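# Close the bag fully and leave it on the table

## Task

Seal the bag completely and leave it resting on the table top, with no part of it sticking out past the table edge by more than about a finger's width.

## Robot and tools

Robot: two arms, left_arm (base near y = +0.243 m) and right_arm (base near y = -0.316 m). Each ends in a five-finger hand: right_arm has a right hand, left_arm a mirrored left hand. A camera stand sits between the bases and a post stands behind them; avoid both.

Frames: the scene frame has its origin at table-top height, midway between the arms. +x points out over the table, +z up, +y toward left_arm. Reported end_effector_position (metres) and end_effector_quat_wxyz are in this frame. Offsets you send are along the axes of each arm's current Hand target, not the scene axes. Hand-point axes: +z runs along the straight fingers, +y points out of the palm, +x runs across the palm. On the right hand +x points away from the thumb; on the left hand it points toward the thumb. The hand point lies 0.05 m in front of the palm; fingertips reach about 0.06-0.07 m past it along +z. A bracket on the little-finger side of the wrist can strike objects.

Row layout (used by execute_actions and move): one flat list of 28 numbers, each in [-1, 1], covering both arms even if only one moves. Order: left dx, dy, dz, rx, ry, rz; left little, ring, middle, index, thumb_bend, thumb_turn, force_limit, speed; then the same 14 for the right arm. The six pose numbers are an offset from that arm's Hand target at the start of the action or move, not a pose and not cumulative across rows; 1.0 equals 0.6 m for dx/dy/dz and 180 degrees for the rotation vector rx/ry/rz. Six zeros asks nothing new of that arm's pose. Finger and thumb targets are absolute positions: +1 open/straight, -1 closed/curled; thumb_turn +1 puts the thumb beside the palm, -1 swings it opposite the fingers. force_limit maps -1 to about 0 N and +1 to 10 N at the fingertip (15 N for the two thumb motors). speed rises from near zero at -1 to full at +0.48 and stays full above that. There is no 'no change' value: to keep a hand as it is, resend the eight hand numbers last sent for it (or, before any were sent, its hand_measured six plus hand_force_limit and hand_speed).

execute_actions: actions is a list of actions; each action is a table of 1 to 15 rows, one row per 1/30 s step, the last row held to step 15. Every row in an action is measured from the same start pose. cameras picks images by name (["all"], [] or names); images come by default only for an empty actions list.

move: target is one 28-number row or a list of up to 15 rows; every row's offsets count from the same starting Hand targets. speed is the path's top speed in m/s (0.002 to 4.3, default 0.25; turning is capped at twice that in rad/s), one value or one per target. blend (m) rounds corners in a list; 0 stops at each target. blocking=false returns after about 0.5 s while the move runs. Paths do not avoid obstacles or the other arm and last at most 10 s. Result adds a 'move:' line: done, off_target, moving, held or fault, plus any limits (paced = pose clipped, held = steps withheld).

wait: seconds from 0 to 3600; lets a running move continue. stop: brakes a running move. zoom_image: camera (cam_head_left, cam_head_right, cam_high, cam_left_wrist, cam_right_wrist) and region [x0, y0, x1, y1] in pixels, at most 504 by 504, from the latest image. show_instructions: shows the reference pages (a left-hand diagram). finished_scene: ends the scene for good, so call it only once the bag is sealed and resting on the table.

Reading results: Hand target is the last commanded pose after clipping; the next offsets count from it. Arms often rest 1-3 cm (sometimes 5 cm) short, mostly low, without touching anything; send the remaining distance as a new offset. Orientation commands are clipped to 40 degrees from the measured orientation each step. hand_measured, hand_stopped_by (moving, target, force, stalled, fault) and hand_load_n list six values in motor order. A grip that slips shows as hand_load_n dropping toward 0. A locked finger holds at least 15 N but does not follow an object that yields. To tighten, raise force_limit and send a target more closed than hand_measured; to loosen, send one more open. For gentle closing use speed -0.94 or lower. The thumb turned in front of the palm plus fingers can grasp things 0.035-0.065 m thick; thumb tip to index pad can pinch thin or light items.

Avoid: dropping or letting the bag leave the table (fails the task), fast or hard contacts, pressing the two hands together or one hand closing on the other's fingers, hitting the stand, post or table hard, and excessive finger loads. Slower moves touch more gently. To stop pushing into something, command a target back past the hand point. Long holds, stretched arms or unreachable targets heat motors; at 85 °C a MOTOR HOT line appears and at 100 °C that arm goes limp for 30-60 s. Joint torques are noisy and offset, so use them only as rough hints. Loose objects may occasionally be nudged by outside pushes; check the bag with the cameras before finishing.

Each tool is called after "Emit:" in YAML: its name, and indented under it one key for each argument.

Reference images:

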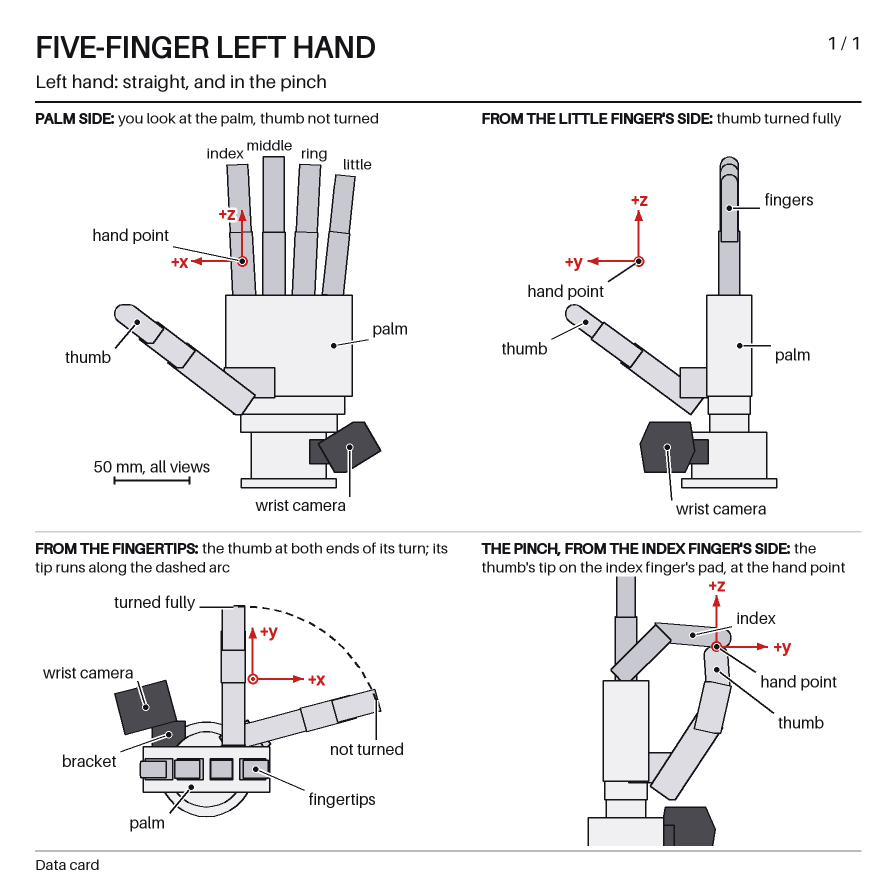

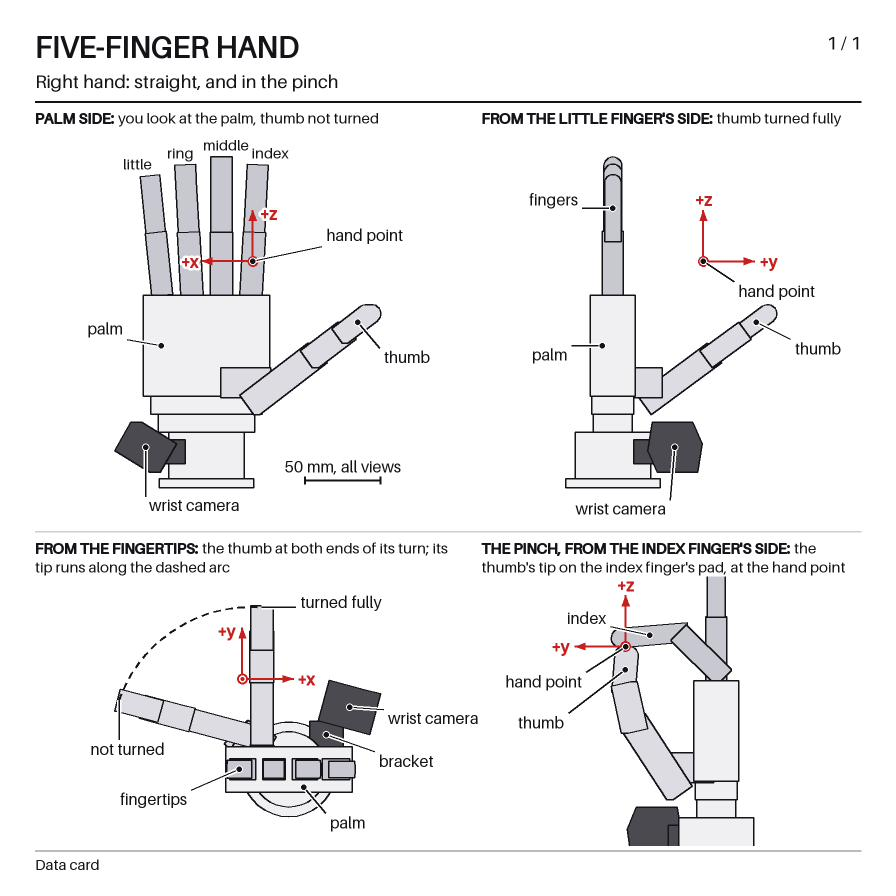

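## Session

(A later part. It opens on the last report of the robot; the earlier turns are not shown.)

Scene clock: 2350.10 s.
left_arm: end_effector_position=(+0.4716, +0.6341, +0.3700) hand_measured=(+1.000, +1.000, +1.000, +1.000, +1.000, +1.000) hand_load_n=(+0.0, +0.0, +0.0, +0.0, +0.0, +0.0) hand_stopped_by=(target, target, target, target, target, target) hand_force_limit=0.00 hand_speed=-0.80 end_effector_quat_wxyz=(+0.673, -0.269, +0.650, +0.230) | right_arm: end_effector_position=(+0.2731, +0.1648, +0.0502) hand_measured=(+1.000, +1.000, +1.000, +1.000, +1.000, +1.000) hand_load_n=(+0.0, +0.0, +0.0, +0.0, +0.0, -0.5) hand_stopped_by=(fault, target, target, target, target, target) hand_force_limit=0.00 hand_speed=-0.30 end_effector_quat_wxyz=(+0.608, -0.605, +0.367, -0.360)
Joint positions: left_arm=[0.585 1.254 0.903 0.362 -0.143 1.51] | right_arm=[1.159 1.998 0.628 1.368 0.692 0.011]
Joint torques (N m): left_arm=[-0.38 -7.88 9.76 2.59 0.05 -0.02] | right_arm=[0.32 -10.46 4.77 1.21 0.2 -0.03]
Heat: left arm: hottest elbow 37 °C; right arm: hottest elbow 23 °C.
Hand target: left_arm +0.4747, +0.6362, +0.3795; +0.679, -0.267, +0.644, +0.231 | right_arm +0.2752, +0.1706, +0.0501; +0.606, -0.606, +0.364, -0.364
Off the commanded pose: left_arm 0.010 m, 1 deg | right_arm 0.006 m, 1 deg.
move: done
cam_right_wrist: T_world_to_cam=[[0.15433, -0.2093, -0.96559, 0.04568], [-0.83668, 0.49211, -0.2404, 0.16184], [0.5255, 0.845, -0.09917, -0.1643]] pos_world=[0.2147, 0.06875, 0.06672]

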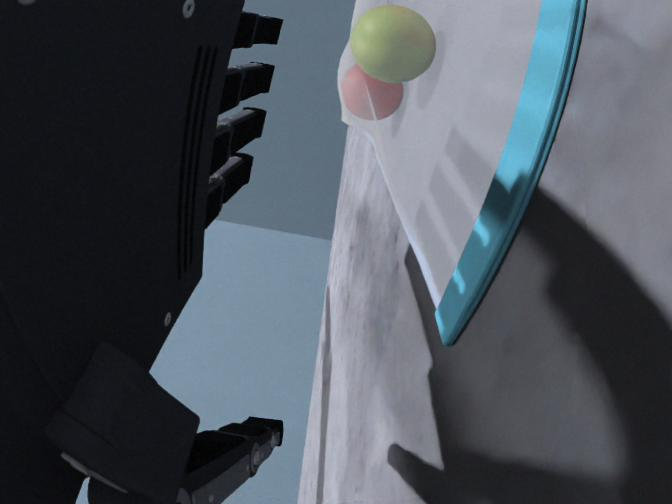

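Emit:
zoom_image:
  camera: "cam_right_wrist"
  region: [530, 80, 580, 130]

Emit:
zoom_image:
  camera: "cam_right_wrist"
  region: [510, 140, 560, 190]

Emit:
move:
  target: [0,0,0,0,0,0,1,1,1,1,1,1,0,-0.8,0.0667,0,0,0,0,0,1,1,1,1,1,1,0,-0.3]
  speed: 0.12
  cameras: ["cam_right_wrist"]

Emit:
zoom_image:
  camera: "cam_right_wrist"
  region: [530, 80, 580, 130]

Emit:
zoom_image:
  camera: "cam_right_wrist"
  region: [510, 140, 560, 190]

Emit:
move:
  target: [0,0,0,0,0,0,1,1,1,1,1,1,0,-0.8,0.0667,0,0,0,0,0,1,1,1,1,1,1,0,-0.3]
  speed: 0.12
  cameras: ["cam_right_wrist"]

Emit:
zoom_image:
  camera: "cam_right_wrist"
  region: [530, 80, 580, 130]

Emit:
zoom_image:
  camera: "cam_right_wrist"
  region: [510, 140, 560, 190]

Emit:
move:
  target: [0,0,0,0,0,0,1,1,1,1,1,1,0,-0.8,0.0667,0,0,0,0,0,1,1,1,1,1,1,0,-0.3]
  speed: 0.12
  cameras: ["cam_right_wrist"]

Emit:
zoom_image:
  camera: "cam_right_wrist"
  region: [530, 80, 580, 130]

Emit:
zoom_image:
  camera: "cam_right_wrist"
  region: [510, 140, 560, 190]

Emit:
move:
  target: [0,0,0,0,0,0,1,1,1,1,1,1,0,-0.8,0.0667,0,0,0,0,0,1,1,1,1,1,1,0,-0.3]
  speed: 0.12
  cameras: ["cam_right_wrist"]

Emit:
zoom_image:
  camera: "cam_right_wrist"
  region: [530, 80, 580, 130]

Emit:
zoom_image:
  camera: "cam_right_wrist"
  region: [510, 140, 560, 190]

Scaled by 10.080 from the camera's image (finer frame: 960x720).

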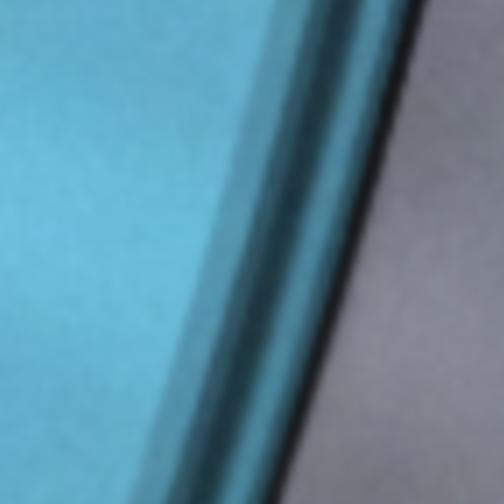

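Scaled by 10.080 from the camera's image (finer frame: 960x720).

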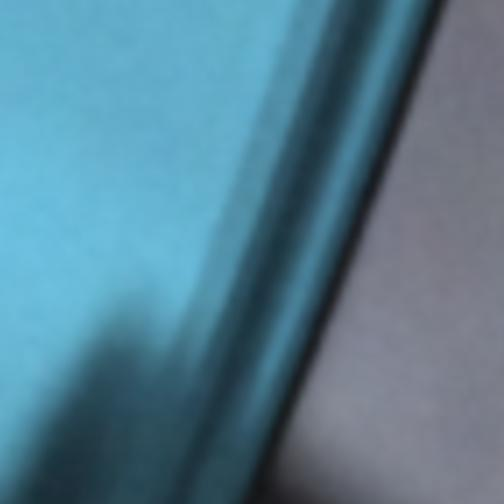

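Scene clock: 2472.03 s.
left_arm: end_effector_position=(+0.4716, +0.6341, +0.3700) hand_measured=(+1.000, +1.000, +1.000, +1.000, +1.000, +1.000) hand_load_n=(+0.0, +0.0, +0.0, +0.0, +0.0, +0.0) hand_stopped_by=(target, target, target, target, target, target) hand_force_limit=0.00 hand_speed=-0.80 end_effector_quat_wxyz=(+0.673, -0.269, +0.650, +0.230) | right_arm: end_effector_position=(+0.2927, +0.1338, +0.0390) hand_measured=(+1.000, +1.000, +1.000, +1.000, +1.000, +1.000) hand_load_n=(+0.0, +0.0, +0.0, +0.0, +0.0, +0.0) hand_stopped_by=(fault, target, target, target, target, target) hand_force_limit=0.00 hand_speed=-0.30 end_effector_quat_wxyz=(+0.596, -0.615, +0.367, -0.363)
Joint positions: left_arm=[0.585 1.254 0.903 0.362 -0.143 1.51] | right_arm=[1.081 1.998 0.582 1.383 0.618 0.011]
Joint torques (N m): left_arm=[-0.21 -8.06 9.68 2.62 0.05 -0.01] | right_arm=[0.21 -11.46 2.67 2.5 -0.06 -0.05]
Heat: left arm: hottest elbow 37 °C; right arm: hottest elbow 23 °C.
Hand target: left_arm +0.4747, +0.6362, +0.3795; +0.679, -0.267, +0.644, +0.231 | right_arm +0.2942, +0.1353, +0.0502; +0.606, -0.606, +0.364, -0.364
Off the commanded pose: left_arm 0.010 m, 1 deg | right_arm 0.011 m, 2 deg.
move: off_target (right_arm)
cam_right_wrist: T_world_to_cam=[[0.13934, -0.23824, -0.96116, 0.0334], [-0.83793, 0.48887, -0.24265, 0.19178], [0.52769, 0.8392, -0.13151, -0.14827]] pos_world=[0.23429, 0.03862, 0.05914]

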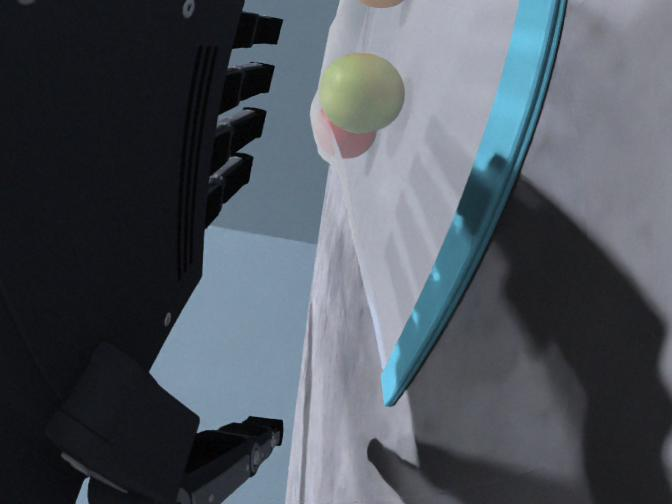

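Scaled by 10.080 from the camera's image (finer frame: 960x720).

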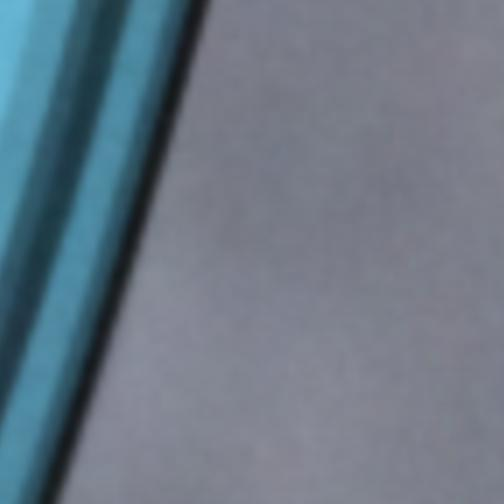

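Scaled by 10.080 from the camera's image (finer frame: 960x720).

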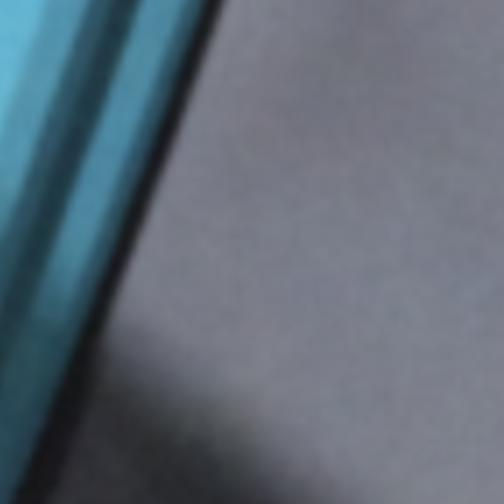

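Scene clock: 2472.87 s.
left_arm: end_effector_position=(+0.4716, +0.6341, +0.3700) hand_measured=(+1.000, +1.000, +1.000, +1.000, +1.000, +1.000) hand_load_n=(+0.0, +0.0, +0.0, +0.0, +0.0, +0.0) hand_stopped_by=(target, target, target, target, target, target) hand_force_limit=0.00 hand_speed=-0.80 end_effector_quat_wxyz=(+0.673, -0.269, +0.650, +0.230) | right_arm: end_effector_position=(+0.3112, +0.0982, +0.0357) hand_measured=(+1.000, +1.000, +1.000, +1.000, +1.000, +1.000) hand_load_n=(+0.0, +0.0, -0.5, +0.0, +0.0, +0.0) hand_stopped_by=(fault, target, target, target, target, target) hand_force_limit=0.00 hand_speed=-0.30 end_effector_quat_wxyz=(+0.594, -0.617, +0.368, -0.362)
Joint positions: left_arm=[0.585 1.254 0.903 0.362 -0.143 1.51] | right_arm=[0.988 1.993 0.524 1.43 0.525 0.011]
Joint torques (N m): left_arm=[-0.44 -8.06 9.72 2.56 0.05 -0.01] | right_arm=[0.26 -11.99 1.98 2.58 -0.11 -0.01]
Heat: left arm: hottest elbow 37 °C; right arm: hottest elbow 23 °C.
Hand target: left_arm +0.4747, +0.6362, +0.3795; +0.679, -0.267, +0.644, +0.231 | right_arm +0.3129, +0.0999, +0.0500; +0.606, -0.606, +0.364, -0.364
Off the commanded pose: left_arm 0.010 m, 1 deg | right_arm 0.015 m, 2 deg.
move: off_target (right_arm)
cam_right_wrist: T_world_to_cam=[[0.134, -0.2417, -0.96105, 0.0211], [-0.83925, 0.48803, -0.23975, 0.22421], [0.52697, 0.8387, -0.13745, -0.12798]] pos_world=[0.25278, 0.00302, 0.05645]

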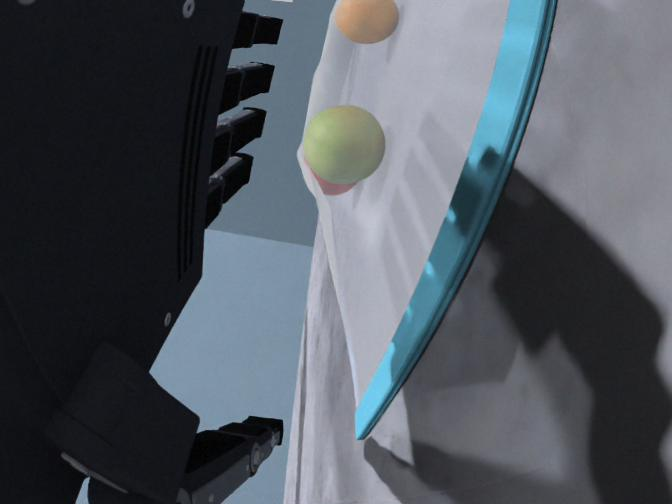

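Scaled by 10.080 from the camera's image (finer frame: 960x720).

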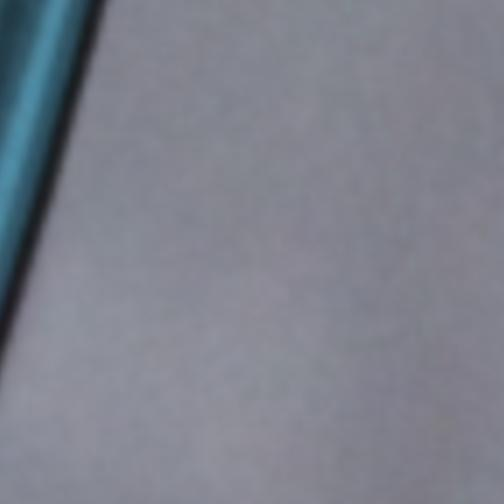

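Scaled by 10.080 from the camera's image (finer frame: 960x720).

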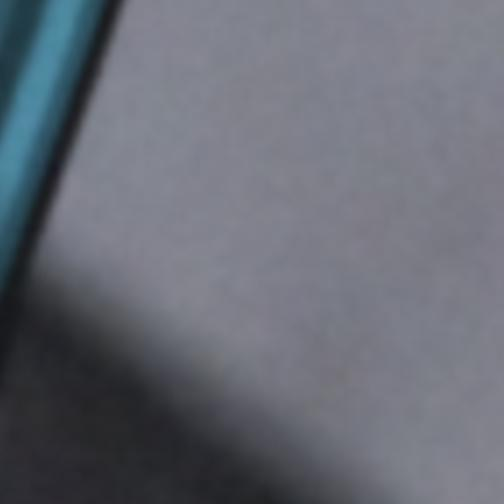

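Scene clock: 2473.70 s.
left_arm: end_effector_position=(+0.4716, +0.6341, +0.3700) hand_measured=(+1.000, +1.000, +1.000, +1.000, +1.000, +1.000) hand_load_n=(+0.0, +0.0, +0.0, +0.0, +0.0, +0.0) hand_stopped_by=(target, target, target, target, target, target) hand_force_limit=0.00 hand_speed=-0.80 end_effector_quat_wxyz=(+0.673, -0.269, +0.650, +0.230) | right_arm: end_effector_position=(+0.3298, +0.0633, +0.0358) hand_measured=(+1.000, +1.000, +1.000, +1.000, +1.000, +1.000) hand_load_n=(+0.0, +0.0, +0.0, +0.0, +0.0, +0.0) hand_stopped_by=(fault, target, target, target, target, target) hand_force_limit=0.00 hand_speed=-0.30 end_effector_quat_wxyz=(+0.594, -0.617, +0.370, -0.360)
Joint positions: left_arm=[0.585 1.254 0.903 0.362 -0.143 1.51] | right_arm=[0.884 1.986 0.476 1.471 0.421 0.01]
Joint torques (N m): left_arm=[-0.32 -7.77 9.7 2.54 0.07 -0.01] | right_arm=[0.09 -11.28 1.85 2.76 -0.06 -0.04]
Heat: left arm: hottest elbow 37 °C; right arm: hottest elbow 23 °C.
Hand target: left_arm +0.4747, +0.6362, +0.3795; +0.679, -0.267, +0.644, +0.231 | right_arm +0.3317, +0.0646, +0.0500; +0.606, -0.606, +0.364, -0.364
Off the commanded pose: left_arm 0.010 m, 1 deg | right_arm 0.014 m, 2 deg.
move: off_target (right_arm)
cam_right_wrist: T_world_to_cam=[[0.13121, -0.23946, -0.962, 0.01114], [-0.8401, 0.48834, -0.23614, 0.25699], [0.52633, 0.83916, -0.1371, -0.10838]] pos_world=[0.27148, -0.03188, 0.05655]

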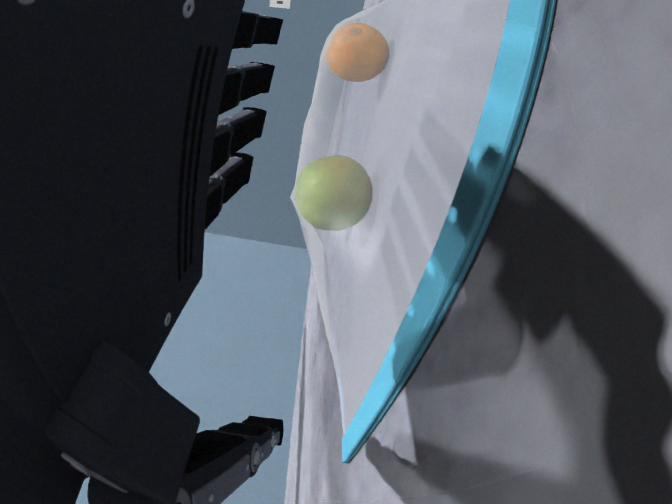

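Scaled by 10.080 from the camera's image (finer frame: 960x720).

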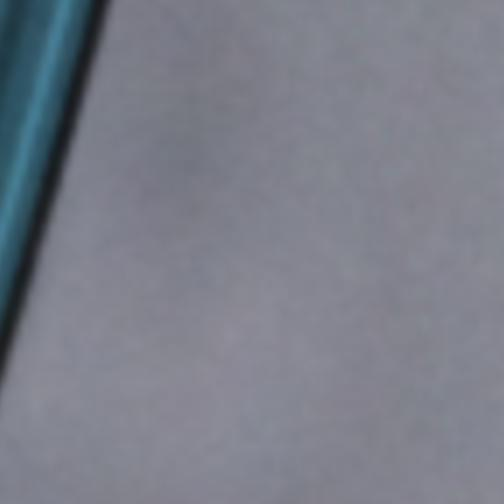

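Scaled by 10.080 from the camera's image (finer frame: 960x720).

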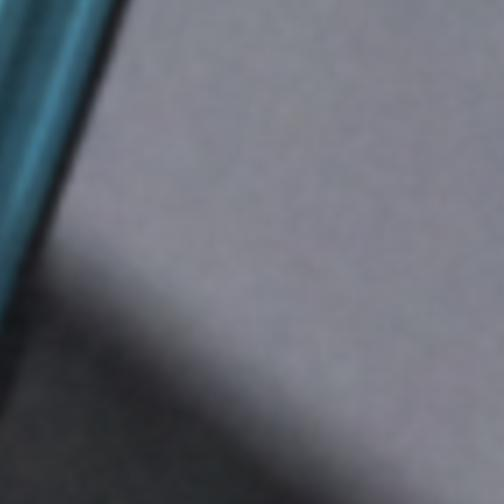

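Scene clock: 2474.53 s.
left_arm: end_effector_position=(+0.4716, +0.6341, +0.3700) hand_measured=(+1.000, +1.000, +1.000, +1.000, +1.000, +1.000) hand_load_n=(+0.0, +0.0, +0.0, +0.0, +0.5, +0.0) hand_stopped_by=(target, target, target, target, target, target) hand_force_limit=0.00 hand_speed=-0.80 end_effector_quat_wxyz=(+0.673, -0.269, +0.650, +0.230) | right_arm: end_effector_position=(+0.3486, +0.0282, +0.0360) hand_measured=(+1.000, +1.000, +1.000, +1.000, +1.000, +1.000) hand_load_n=(+0.0, +0.0, +0.0, +0.0, +0.0, +0.0) hand_stopped_by=(fault, target, target, target, target, target) hand_force_limit=0.00 hand_speed=-0.30 end_effector_quat_wxyz=(+0.594, -0.617, +0.371, -0.359)
Joint positions: left_arm=[0.585 1.254 0.903 0.362 -0.143 1.51] | right_arm=[0.769 1.982 0.439 1.505 0.306 0.01]
Joint torques (N m): left_arm=[-0.44 -7.82 9.69 2.58 0.05 0] | right_arm=[0.26 -10.99 1.63 2.78 -0.06 0.02]
Heat: left arm: hottest elbow 37 °C; right arm: hottest elbow 23 °C.
Hand target: left_arm +0.4747, +0.6362, +0.3795; +0.679, -0.267, +0.644, +0.231 | right_arm +0.3505, +0.0293, +0.0500; +0.606, -0.606, +0.364, -0.364
Off the commanded pose: left_arm 0.010 m, 1 deg | right_arm 0.014 m, 2 deg.
move: off_target (right_arm)
cam_right_wrist: T_world_to_cam=[[0.12846, -0.23668, -0.96306, 0.0014], [-0.84076, 0.48903, -0.23233, 0.29005], [0.52595, 0.83954, -0.13617, -0.08878]] pos_world=[0.29038, -0.06698, 0.05665]

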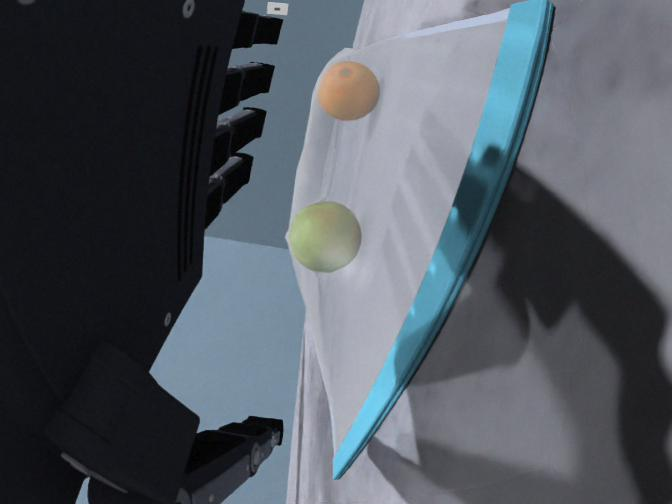

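Scaled by 10.080 from the camera's image (finer frame: 960x720).

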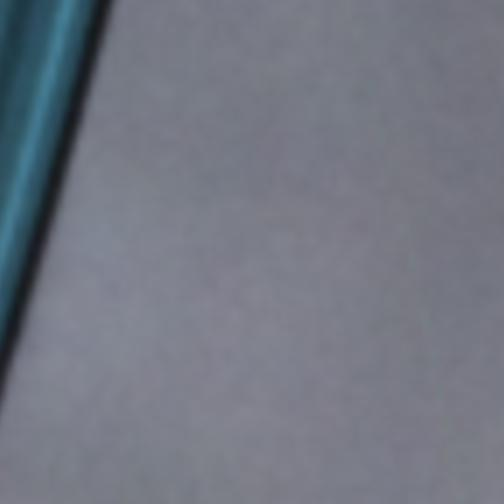

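Scaled by 10.080 from the camera's image (finer frame: 960x720).

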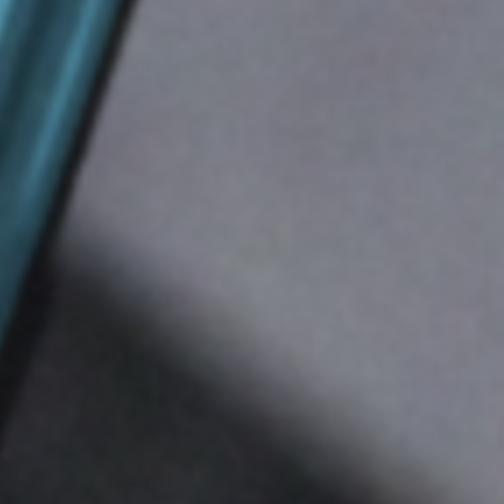

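Emit:
zoom_image:
  camera: "cam_right_wrist"
  region: [510, 20, 560, 70]

Emit:
zoom_image:
  camera: "cam_right_wrist"
  region: [500, 80, 550, 130]

Emit:
zoom_image:
  camera: "cam_right_wrist"
  region: [480, 140, 530, 190]

Emit:
move:
  target: [0,0,0,0,0,0,1,1,1,1,1,1,0,-0.8,-0.0667,0,0,0,0,0,1,1,1,1,1,1,0,-0.3]
  speed: 0.12
  cameras: ["cam_right_wrist"]

Emit:
zoom_image:
  camera: "cam_right_wrist"
  region: [510, 20, 560, 70]

Emit:
zoom_image:
  camera: "cam_right_wrist"
  region: [500, 80, 550, 130]

Emit:
zoom_image:
  camera: "cam_right_wrist"
  region: [480, 140, 530, 190]

Emit:
move:
  target: [0,0,0,0,0,0,1,1,1,1,1,1,0,-0.8,-0.0667,0,0,0,0,0,1,1,1,1,1,1,0,-0.3]
  speed: 0.12
  cameras: ["cam_right_wrist"]

Emit:
zoom_image:
  camera: "cam_right_wrist"
  region: [510, 20, 560, 70]

Emit:
zoom_image:
  camera: "cam_right_wrist"
  region: [500, 80, 550, 130]

Emit:
zoom_image:
  camera: "cam_right_wrist"
  region: [480, 140, 530, 190]

Emit:
move:
  target: [0,0,0,0,0,0,1,1,1,1,1,1,0,-0.8,-0.0667,0,0,0,0,0,1,1,1,1,1,1,0,-0.3]
  speed: 0.12
  cameras: ["cam_right_wrist"]

Emit:
zoom_image:
  camera: "cam_right_wrist"
  region: [510, 20, 560, 70]

Emit:
zoom_image:
  camera: "cam_right_wrist"
  region: [500, 80, 550, 130]

Emit:
zoom_image:
  camera: "cam_right_wrist"
  region: [480, 140, 530, 190]

Scaled by 10.080 from the camera's image (finer frame: 960x720).

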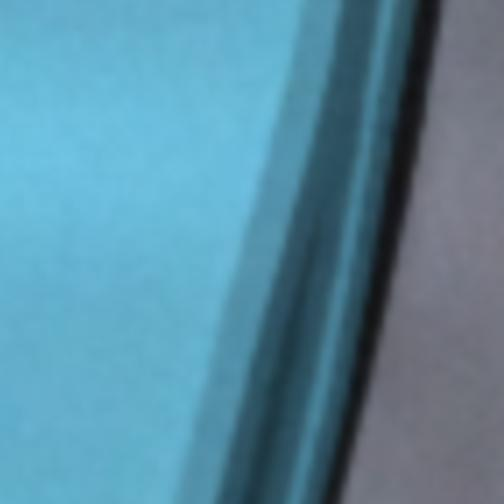

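Scaled by 10.080 from the camera's image (finer frame: 960x720).

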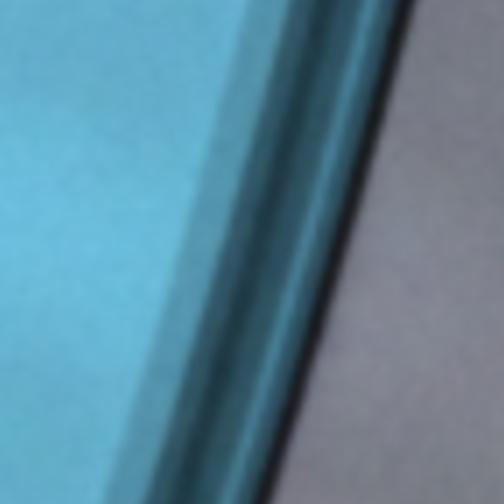

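Scaled by 10.080 from the camera's image (finer frame: 960x720).

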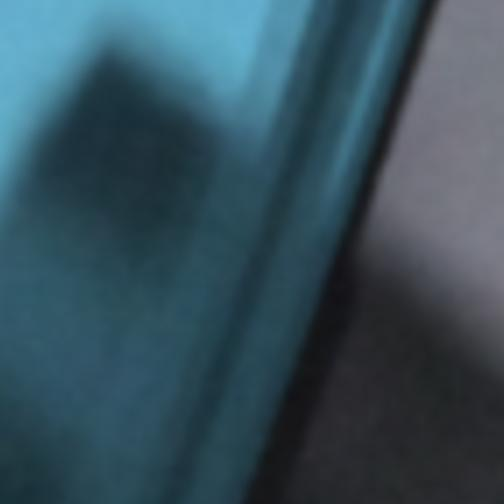

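Scene clock: 2508.67 s.
left_arm: end_effector_position=(+0.4716, +0.6341, +0.3700) hand_measured=(+1.000, +1.000, +1.000, +1.000, +1.000, +1.000) hand_load_n=(+0.0, +0.0, +0.0, +0.0, +0.0, +0.0) hand_stopped_by=(target, target, target, target, target, target) hand_force_limit=0.00 hand_speed=-0.80 end_effector_quat_wxyz=(+0.673, -0.269, +0.650, +0.230) | right_arm: end_effector_position=(+0.3266, +0.0599, +0.0416) hand_measured=(+1.000, +1.000, +1.000, +1.000, +1.000, +1.000) hand_load_n=(+0.0, +0.0, +0.0, +0.0, +0.0, -0.5) hand_stopped_by=(fault, target, target, target, target, target) hand_force_limit=0.00 hand_speed=-0.30 end_effector_quat_wxyz=(+0.602, -0.612, +0.367, -0.359)
Joint positions: left_arm=[0.585 1.254 0.903 0.362 -0.143 1.51] | right_arm=[0.881 1.982 0.459 1.505 0.412 0.01]
Joint velocities: left_arm=[within noise] | right_arm=[-0.015 -0.005 0.017 -0.002 -0.154 -0.022]
Joint torques (N m): left_arm=[-0.26 -7.88 9.7 2.63 0.05 0] | right_arm=[0.5 -10.93 3.12 1.31 0.21 0]
Heat: left arm: hottest elbow 37 °C; right arm: hottest shoulder 23 °C.
Hand target: left_arm +0.4747, +0.6362, +0.3795; +0.679, -0.267, +0.644, +0.231 | right_arm +0.3316, +0.0646, +0.0499; +0.606, -0.606, +0.364, -0.364
Off the commanded pose: left_arm 0.010 m, 1 deg | right_arm 0.011 m, 1 deg.
move: off_target (right_arm)
cam_right_wrist: T_world_to_cam=[[0.14466, -0.22345, -0.96392, 0.01106], [-0.84011, 0.48694, -0.23896, 0.25761], [0.52277, 0.84437, -0.11728, -0.10304]] pos_world=[0.26869, -0.03597, 0.06013]

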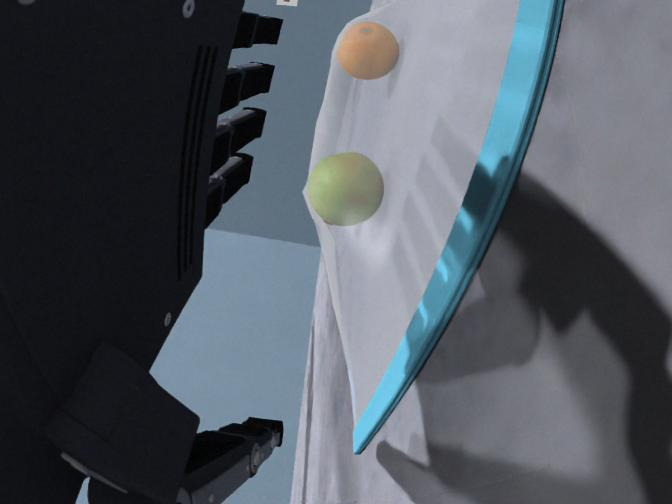

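Scaled by 10.080 from the camera's image (finer frame: 960x720).

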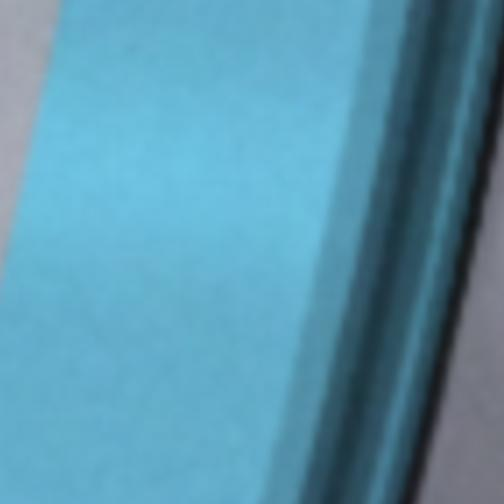

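Scaled by 10.080 from the camera's image (finer frame: 960x720).

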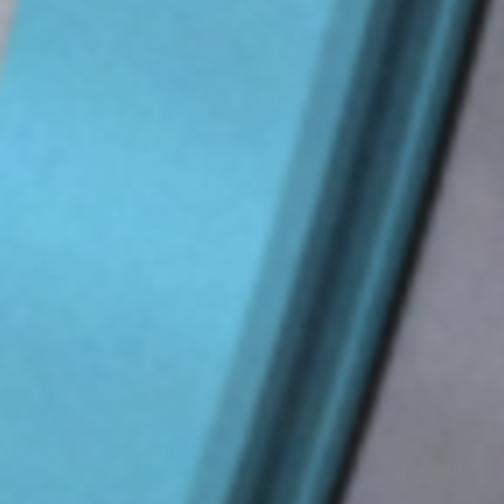

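Scaled by 10.080 from the camera's image (finer frame: 960x720).

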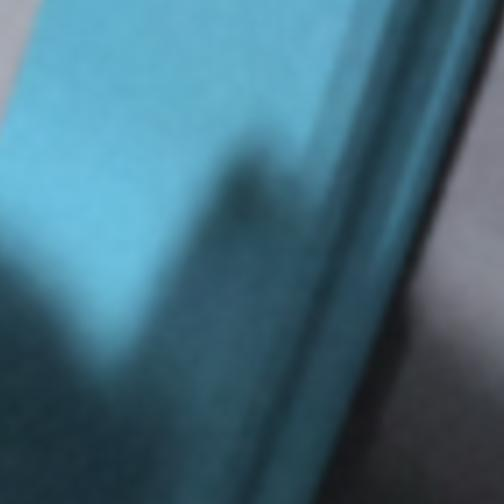

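Scene clock: 2509.50 s.
left_arm: end_effector_position=(+0.4716, +0.6341, +0.3700) hand_measured=(+1.000, +1.000, +1.000, +1.000, +1.000, +1.000) hand_load_n=(+0.0, +0.0, +0.0, +0.0, +0.0, +0.0) hand_stopped_by=(target, target, target, target, target, target) hand_force_limit=0.00 hand_speed=-0.80 end_effector_quat_wxyz=(+0.673, -0.269, +0.650, +0.230) | right_arm: end_effector_position=(+0.3086, +0.0954, +0.0454) hand_measured=(+1.000, +1.000, +1.000, +1.000, +1.000, +1.000) hand_load_n=(+0.0, +0.0, +0.0, +0.0, +0.0, -0.5) hand_stopped_by=(fault, target, target, target, target, target) hand_force_limit=0.00 hand_speed=-0.30 end_effector_quat_wxyz=(+0.605, -0.608, +0.366, -0.360)
Joint positions: left_arm=[0.585 1.254 0.903 0.362 -0.143 1.51] | right_arm=[0.986 1.982 0.506 1.466 0.516 0.01]
Joint torques (N m): left_arm=[-0.26 -7.77 9.73 2.59 0.04 -0.02] | right_arm=[0.44 -9.88 3.67 1.13 0.24 0.03]
Heat: left arm: hottest elbow 37 °C; right arm: hottest shoulder 23 °C.
Hand target: left_arm +0.4747, +0.6362, +0.3795; +0.679, -0.267, +0.644, +0.231 | right_arm +0.3128, +0.1000, +0.0500; +0.606, -0.606, +0.364, -0.364
Off the commanded pose: left_arm 0.010 m, 1 deg | right_arm 0.008 m, 1 deg.
move: done
cam_right_wrist: T_world_to_cam=[[0.15094, -0.21703, -0.96442, 0.02274], [-0.83878, 0.48816, -0.24113, 0.22565], [0.52313, 0.84534, -0.10836, -0.1238]] pos_world=[0.2506, -0.00056, 0.06292]

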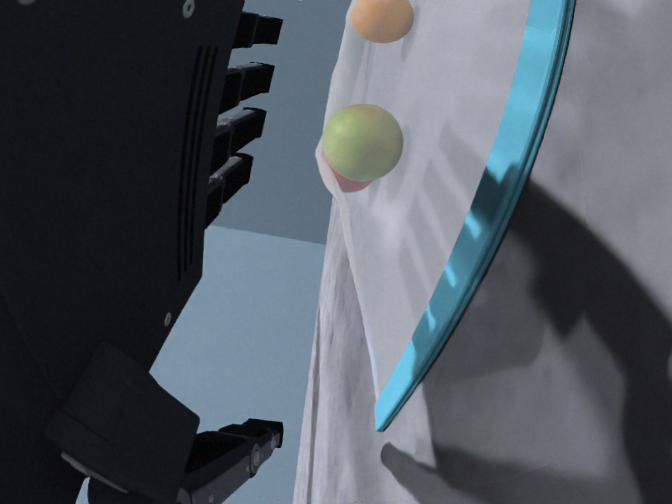

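Scaled by 10.080 from the camera's image (finer frame: 960x720).

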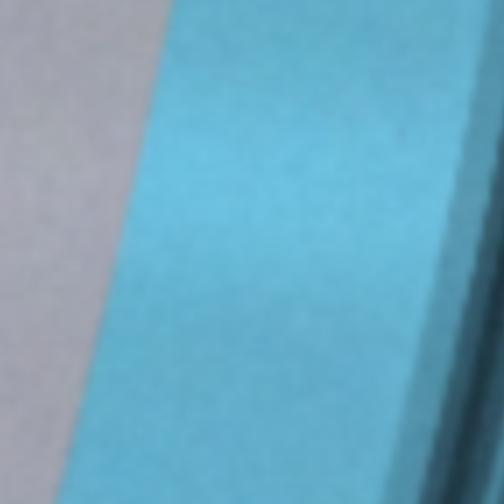

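Scaled by 10.080 from the camera's image (finer frame: 960x720).

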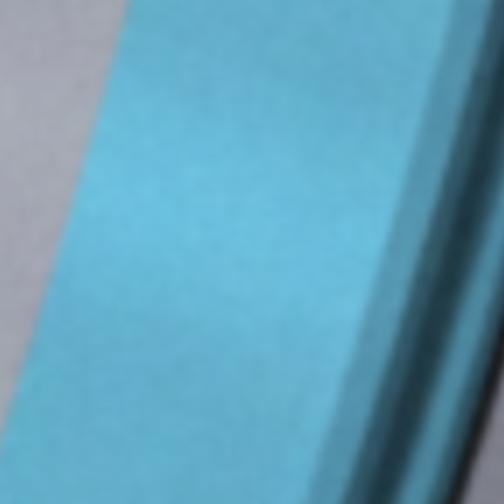

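Scaled by 10.080 from the camera's image (finer frame: 960x720).

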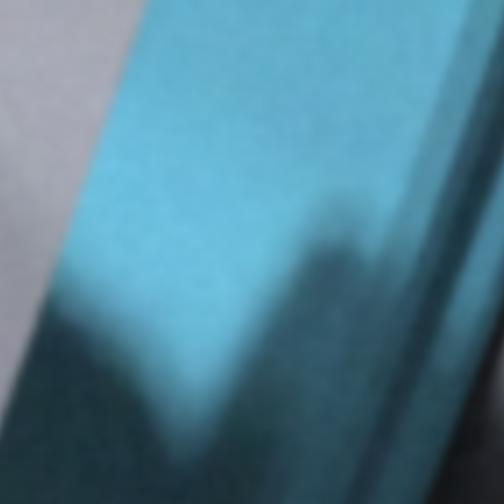

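Scene clock: 2510.33 s.
left_arm: end_effector_position=(+0.4716, +0.6341, +0.3700) hand_measured=(+1.000, +1.000, +1.000, +1.000, +1.000, +1.000) hand_load_n=(+0.0, +0.0, +0.0, +0.0, +0.0, +0.0) hand_stopped_by=(target, target, target, target, target, target) hand_force_limit=0.00 hand_speed=-0.80 end_effector_quat_wxyz=(+0.673, -0.269, +0.650, +0.230) | right_arm: end_effector_position=(+0.2907, +0.1310, +0.0505) hand_measured=(+1.000, +1.000, +1.000, +1.000, +1.000, +1.000) hand_load_n=(+0.0, +0.0, +0.0, +0.0, +0.0, +0.0) hand_stopped_by=(fault, target, target, target, target, target) hand_force_limit=0.00 hand_speed=-0.30 end_effector_quat_wxyz=(+0.609, -0.605, +0.366, -0.360)
Joint positions: left_arm=[0.585 1.254 0.903 0.362 -0.143 1.51] | right_arm=[1.079 1.982 0.563 1.419 0.609 0.01]
Joint torques (N m): left_arm=[-0.32 -7.82 9.73 2.52 0.05 0] | right_arm=[0.32 -9.88 4.33 1.09 0.22 0]
Heat: left arm: hottest elbow 37 °C; right arm: hottest shoulder 23 °C.
Hand target: left_arm +0.4747, +0.6362, +0.3795; +0.679, -0.267, +0.644, +0.231 | right_arm +0.2940, +0.1353, +0.0499; +0.606, -0.606, +0.364, -0.364
Off the commanded pose: left_arm 0.010 m, 1 deg | right_arm 0.005 m, 1 deg.
move: done
cam_right_wrist: T_world_to_cam=[[0.1559, -0.20926, -0.96535, 0.03574], [-0.83755, 0.4901, -0.2415, 0.19384], [0.52365, 0.84618, -0.09886, -0.14461]] pos_world=[0.2325, 0.03484, 0.06702]

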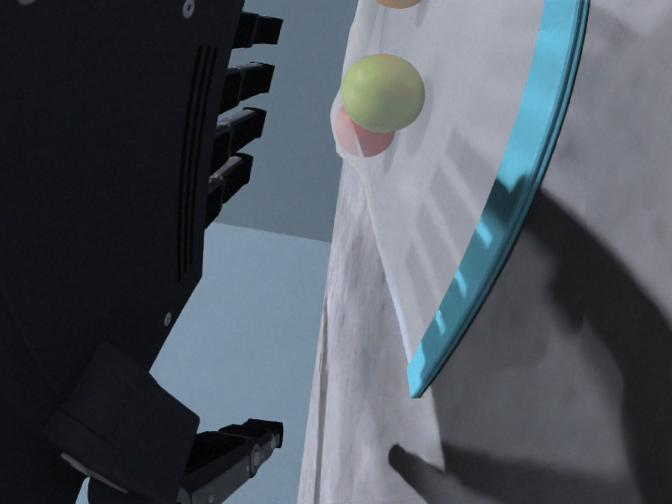

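Scaled by 10.080 from the camera's image (finer frame: 960x720).

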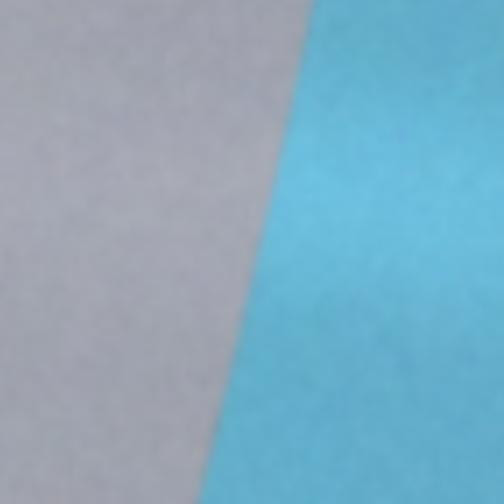

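Scaled by 10.080 from the camera's image (finer frame: 960x720).

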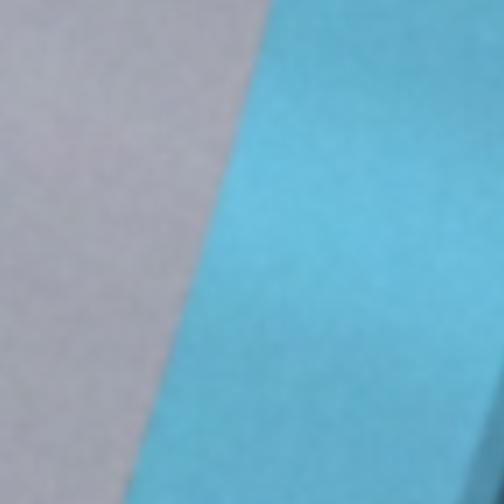

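Scaled by 10.080 from the camera's image (finer frame: 960x720).

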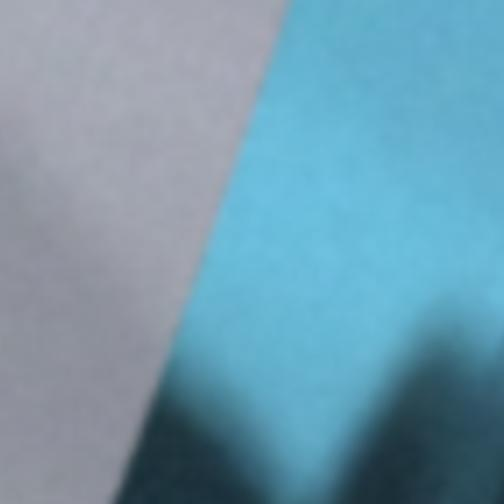

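Emit:
move:
  target:
    - [0,0,0,0,0,0,1,1,1,1,1,1,0,-0.8,-0.0775,-0.25,-0.1098,-0.5,0,0,1,1,1,1,1,1,0,-0.3]
    - [0,0,0,0,0,0,1,1,1,1,1,1,0,-0.8,-0.1138,-0.1285,-0.107,-0.5,0,0,1,1,1,1,1,1,0,-0.3]
  speed: 0.25
  blend: [0.02,0]
  cameras: ["cam_high","cam_right_wrist"]

Emit:
zoom_image:
  camera: "cam_high"
  region: [420, 160, 570, 260]

Scene clock: 2582.67 s.
left_arm: end_effector_position=(+0.4716, +0.6341, +0.3700) hand_measured=(+1.000, +1.000, +1.000, +1.000, +1.000, +1.000) hand_load_n=(+0.0, +0.0, +0.0, +0.0, +0.0, +0.0) hand_stopped_by=(target, target, target, target, target, target) hand_force_limit=0.00 hand_speed=-0.80 end_effector_quat_wxyz=(+0.673, -0.269, +0.650, +0.230) | right_arm: end_effector_position=(+0.2068, +0.1566, +0.1196) hand_measured=(+1.000, +1.000, +1.000, +1.000, +1.000, +1.000) hand_load_n=(+0.0, +0.0, +0.0, +0.0, +0.0, +0.0) hand_stopped_by=(fault, target, target, target, target, target) hand_force_limit=0.00 hand_speed=-0.30 end_effector_quat_wxyz=(+0.015, +0.858, -0.513, +0.001)
Joint positions: left_arm=[0.585 1.254 0.903 0.362 -0.143 1.51] | right_arm=[0.976 1.902 1.589 -1.288 0.004 0.507]
Joint torques (N m): left_arm=[-0.15 -7.94 9.76 2.52 0.06 -0.01] | right_arm=[1.38 -15.91 8.38 0.47 -0.12 0.19]
Heat: left arm: hottest elbow 37 °C; right arm: hottest shoulder 23 °C.
Hand target: left_arm +0.4747, +0.6362, +0.3795; +0.679, -0.267, +0.644, +0.231 | right_arm +0.2054, +0.1653, +0.1272; +0.000, +0.857, -0.515, +0.000
Off the commanded pose: left_arm 0.010 m, 1 deg | right_arm 0.012 m, 2 deg.
move: off_target (right_arm)
cam_right_wrist: T_world_to_cam=[[-0.72226, -0.69155, -0.00965, 0.26367], [-0.60352, 0.62338, 0.49716, -0.02994], [-0.3378, 0.3649, -0.86761, 0.22991]] pos_world=[0.25003, 0.11711, 0.2169]

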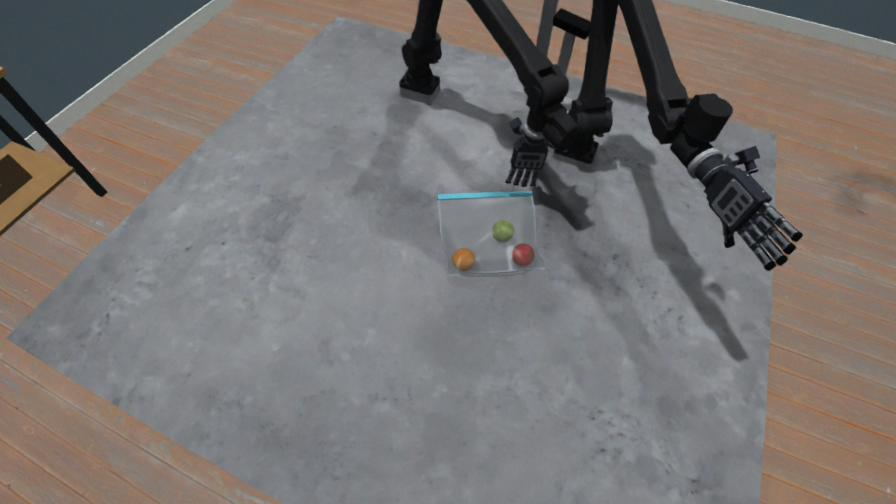

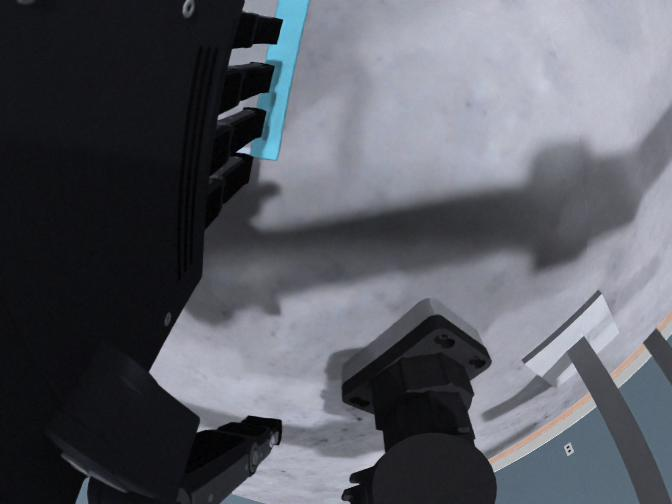

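Scaled by 3.360 from the camera's image (finer frame: 1280x720).

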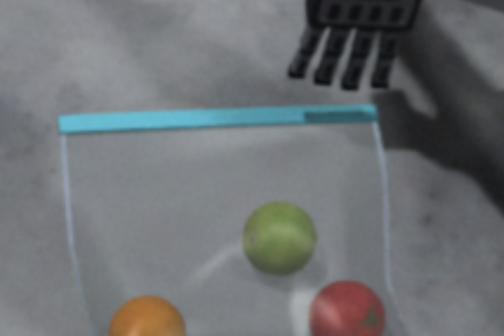

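Emit:
move:
  target:
    - [0,0,0,0,0,0,1,1,1,1,1,1,0,-0.8,0,0,0.05,0,0,0,1,1,1,1,1,1,0,-0.3]
    - [0,0,0,0,0,0,1,1,1,1,1,1,0,-0.8,0,0,0.0837,0,0,0,1,1,1,1,1,1,0,-0.3]
  speed: 0.1
  blend: [0.004,0]
  cameras: ["cam_high","cam_right_wrist"]

Emit:
zoom_image:
  camera: "cam_high"
  region: [420, 160, 570, 260]

Emit:
zoom_image:
  camera: "cam_right_wrist"
  region: [190, 0, 390, 200]

Scene clock: 2596.97 s.
left_arm: end_effector_position=(+0.4716, +0.6341, +0.3700) hand_measured=(+1.000, +1.000, +1.000, +1.000, +1.000, +1.000) hand_load_n=(+0.0, +0.0, +0.0, +0.0, +0.0, +0.5) hand_stopped_by=(target, target, target, target, target, target) hand_force_limit=0.00 hand_speed=-0.80 end_effector_quat_wxyz=(+0.673, -0.269, +0.650, +0.230) | right_arm: end_effector_position=(+0.2088, +0.1599, +0.0833) hand_measured=(+1.000, +1.000, +1.000, +1.000, +1.000, +1.000) hand_load_n=(+0.0, +0.0, -0.5, +0.0, +0.0, +0.0) hand_stopped_by=(fault, target, target, target, target, target) hand_force_limit=0.00 hand_speed=-0.30 end_effector_quat_wxyz=(+0.002, +0.858, -0.514, +0.002)
Joint positions: left_arm=[0.585 1.254 0.903 0.362 -0.143 1.51] | right_arm=[0.976 1.926 1.528 -1.176 0.003 0.508]
Joint torques (N m): left_arm=[-0.26 -7.82 9.7 2.59 0.05 0] | right_arm=[0.62 -14.51 7.42 0.68 -0.09 0.17]
Heat: left arm: hottest elbow 37 °C; right arm: hottest shoulder 24 °C.
Hand target: left_arm +0.4747, +0.6362, +0.3795; +0.679, -0.267, +0.644, +0.231 | right_arm +0.2054, +0.1654, +0.0770; +0.000, +0.857, -0.515, +0.000
Off the commanded pose: left_arm 0.010 m, 1 deg | right_arm 0.009 m, 0 deg.
move: done
cam_right_wrist: T_world_to_cam=[[-0.72244, -0.69052, -0.03559, 0.26902], [-0.61018, 0.61248, 0.50254, -0.01001], [-0.32521, 0.38477, -0.86382, 0.1918]] pos_world=[0.25062, 0.11809, 0.18029]

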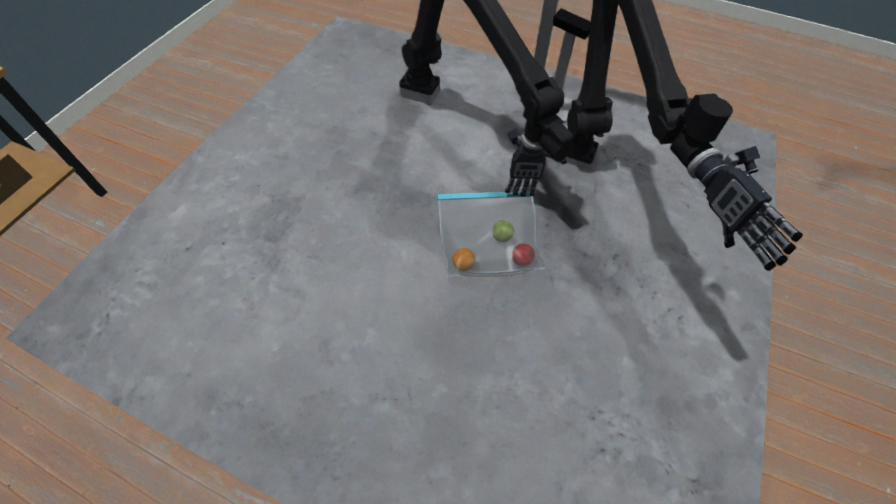

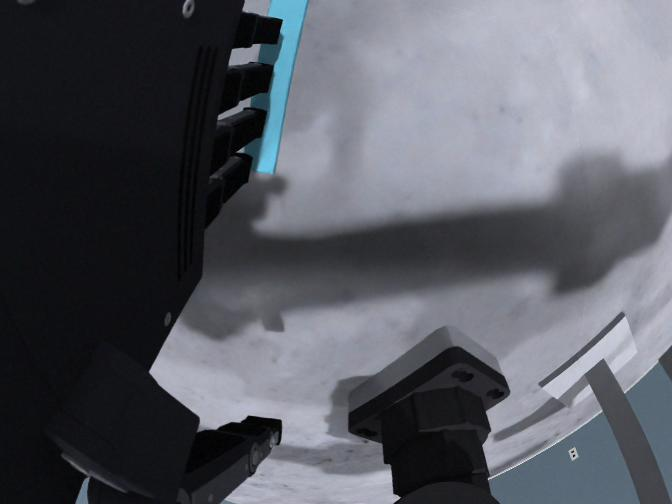

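Scaled by 3.360 from the camera's image (finer frame: 1280x720).

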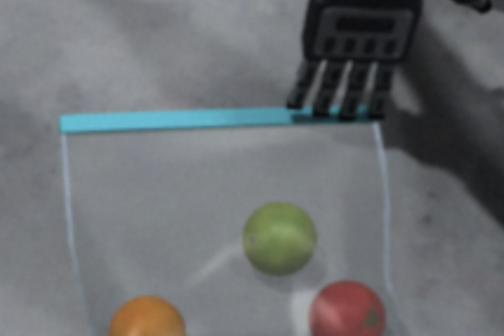

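Scaled by 2.520 from the camera's image (finer frame: 960x720).

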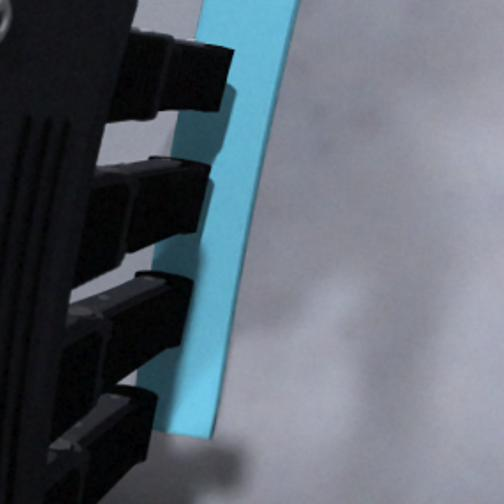

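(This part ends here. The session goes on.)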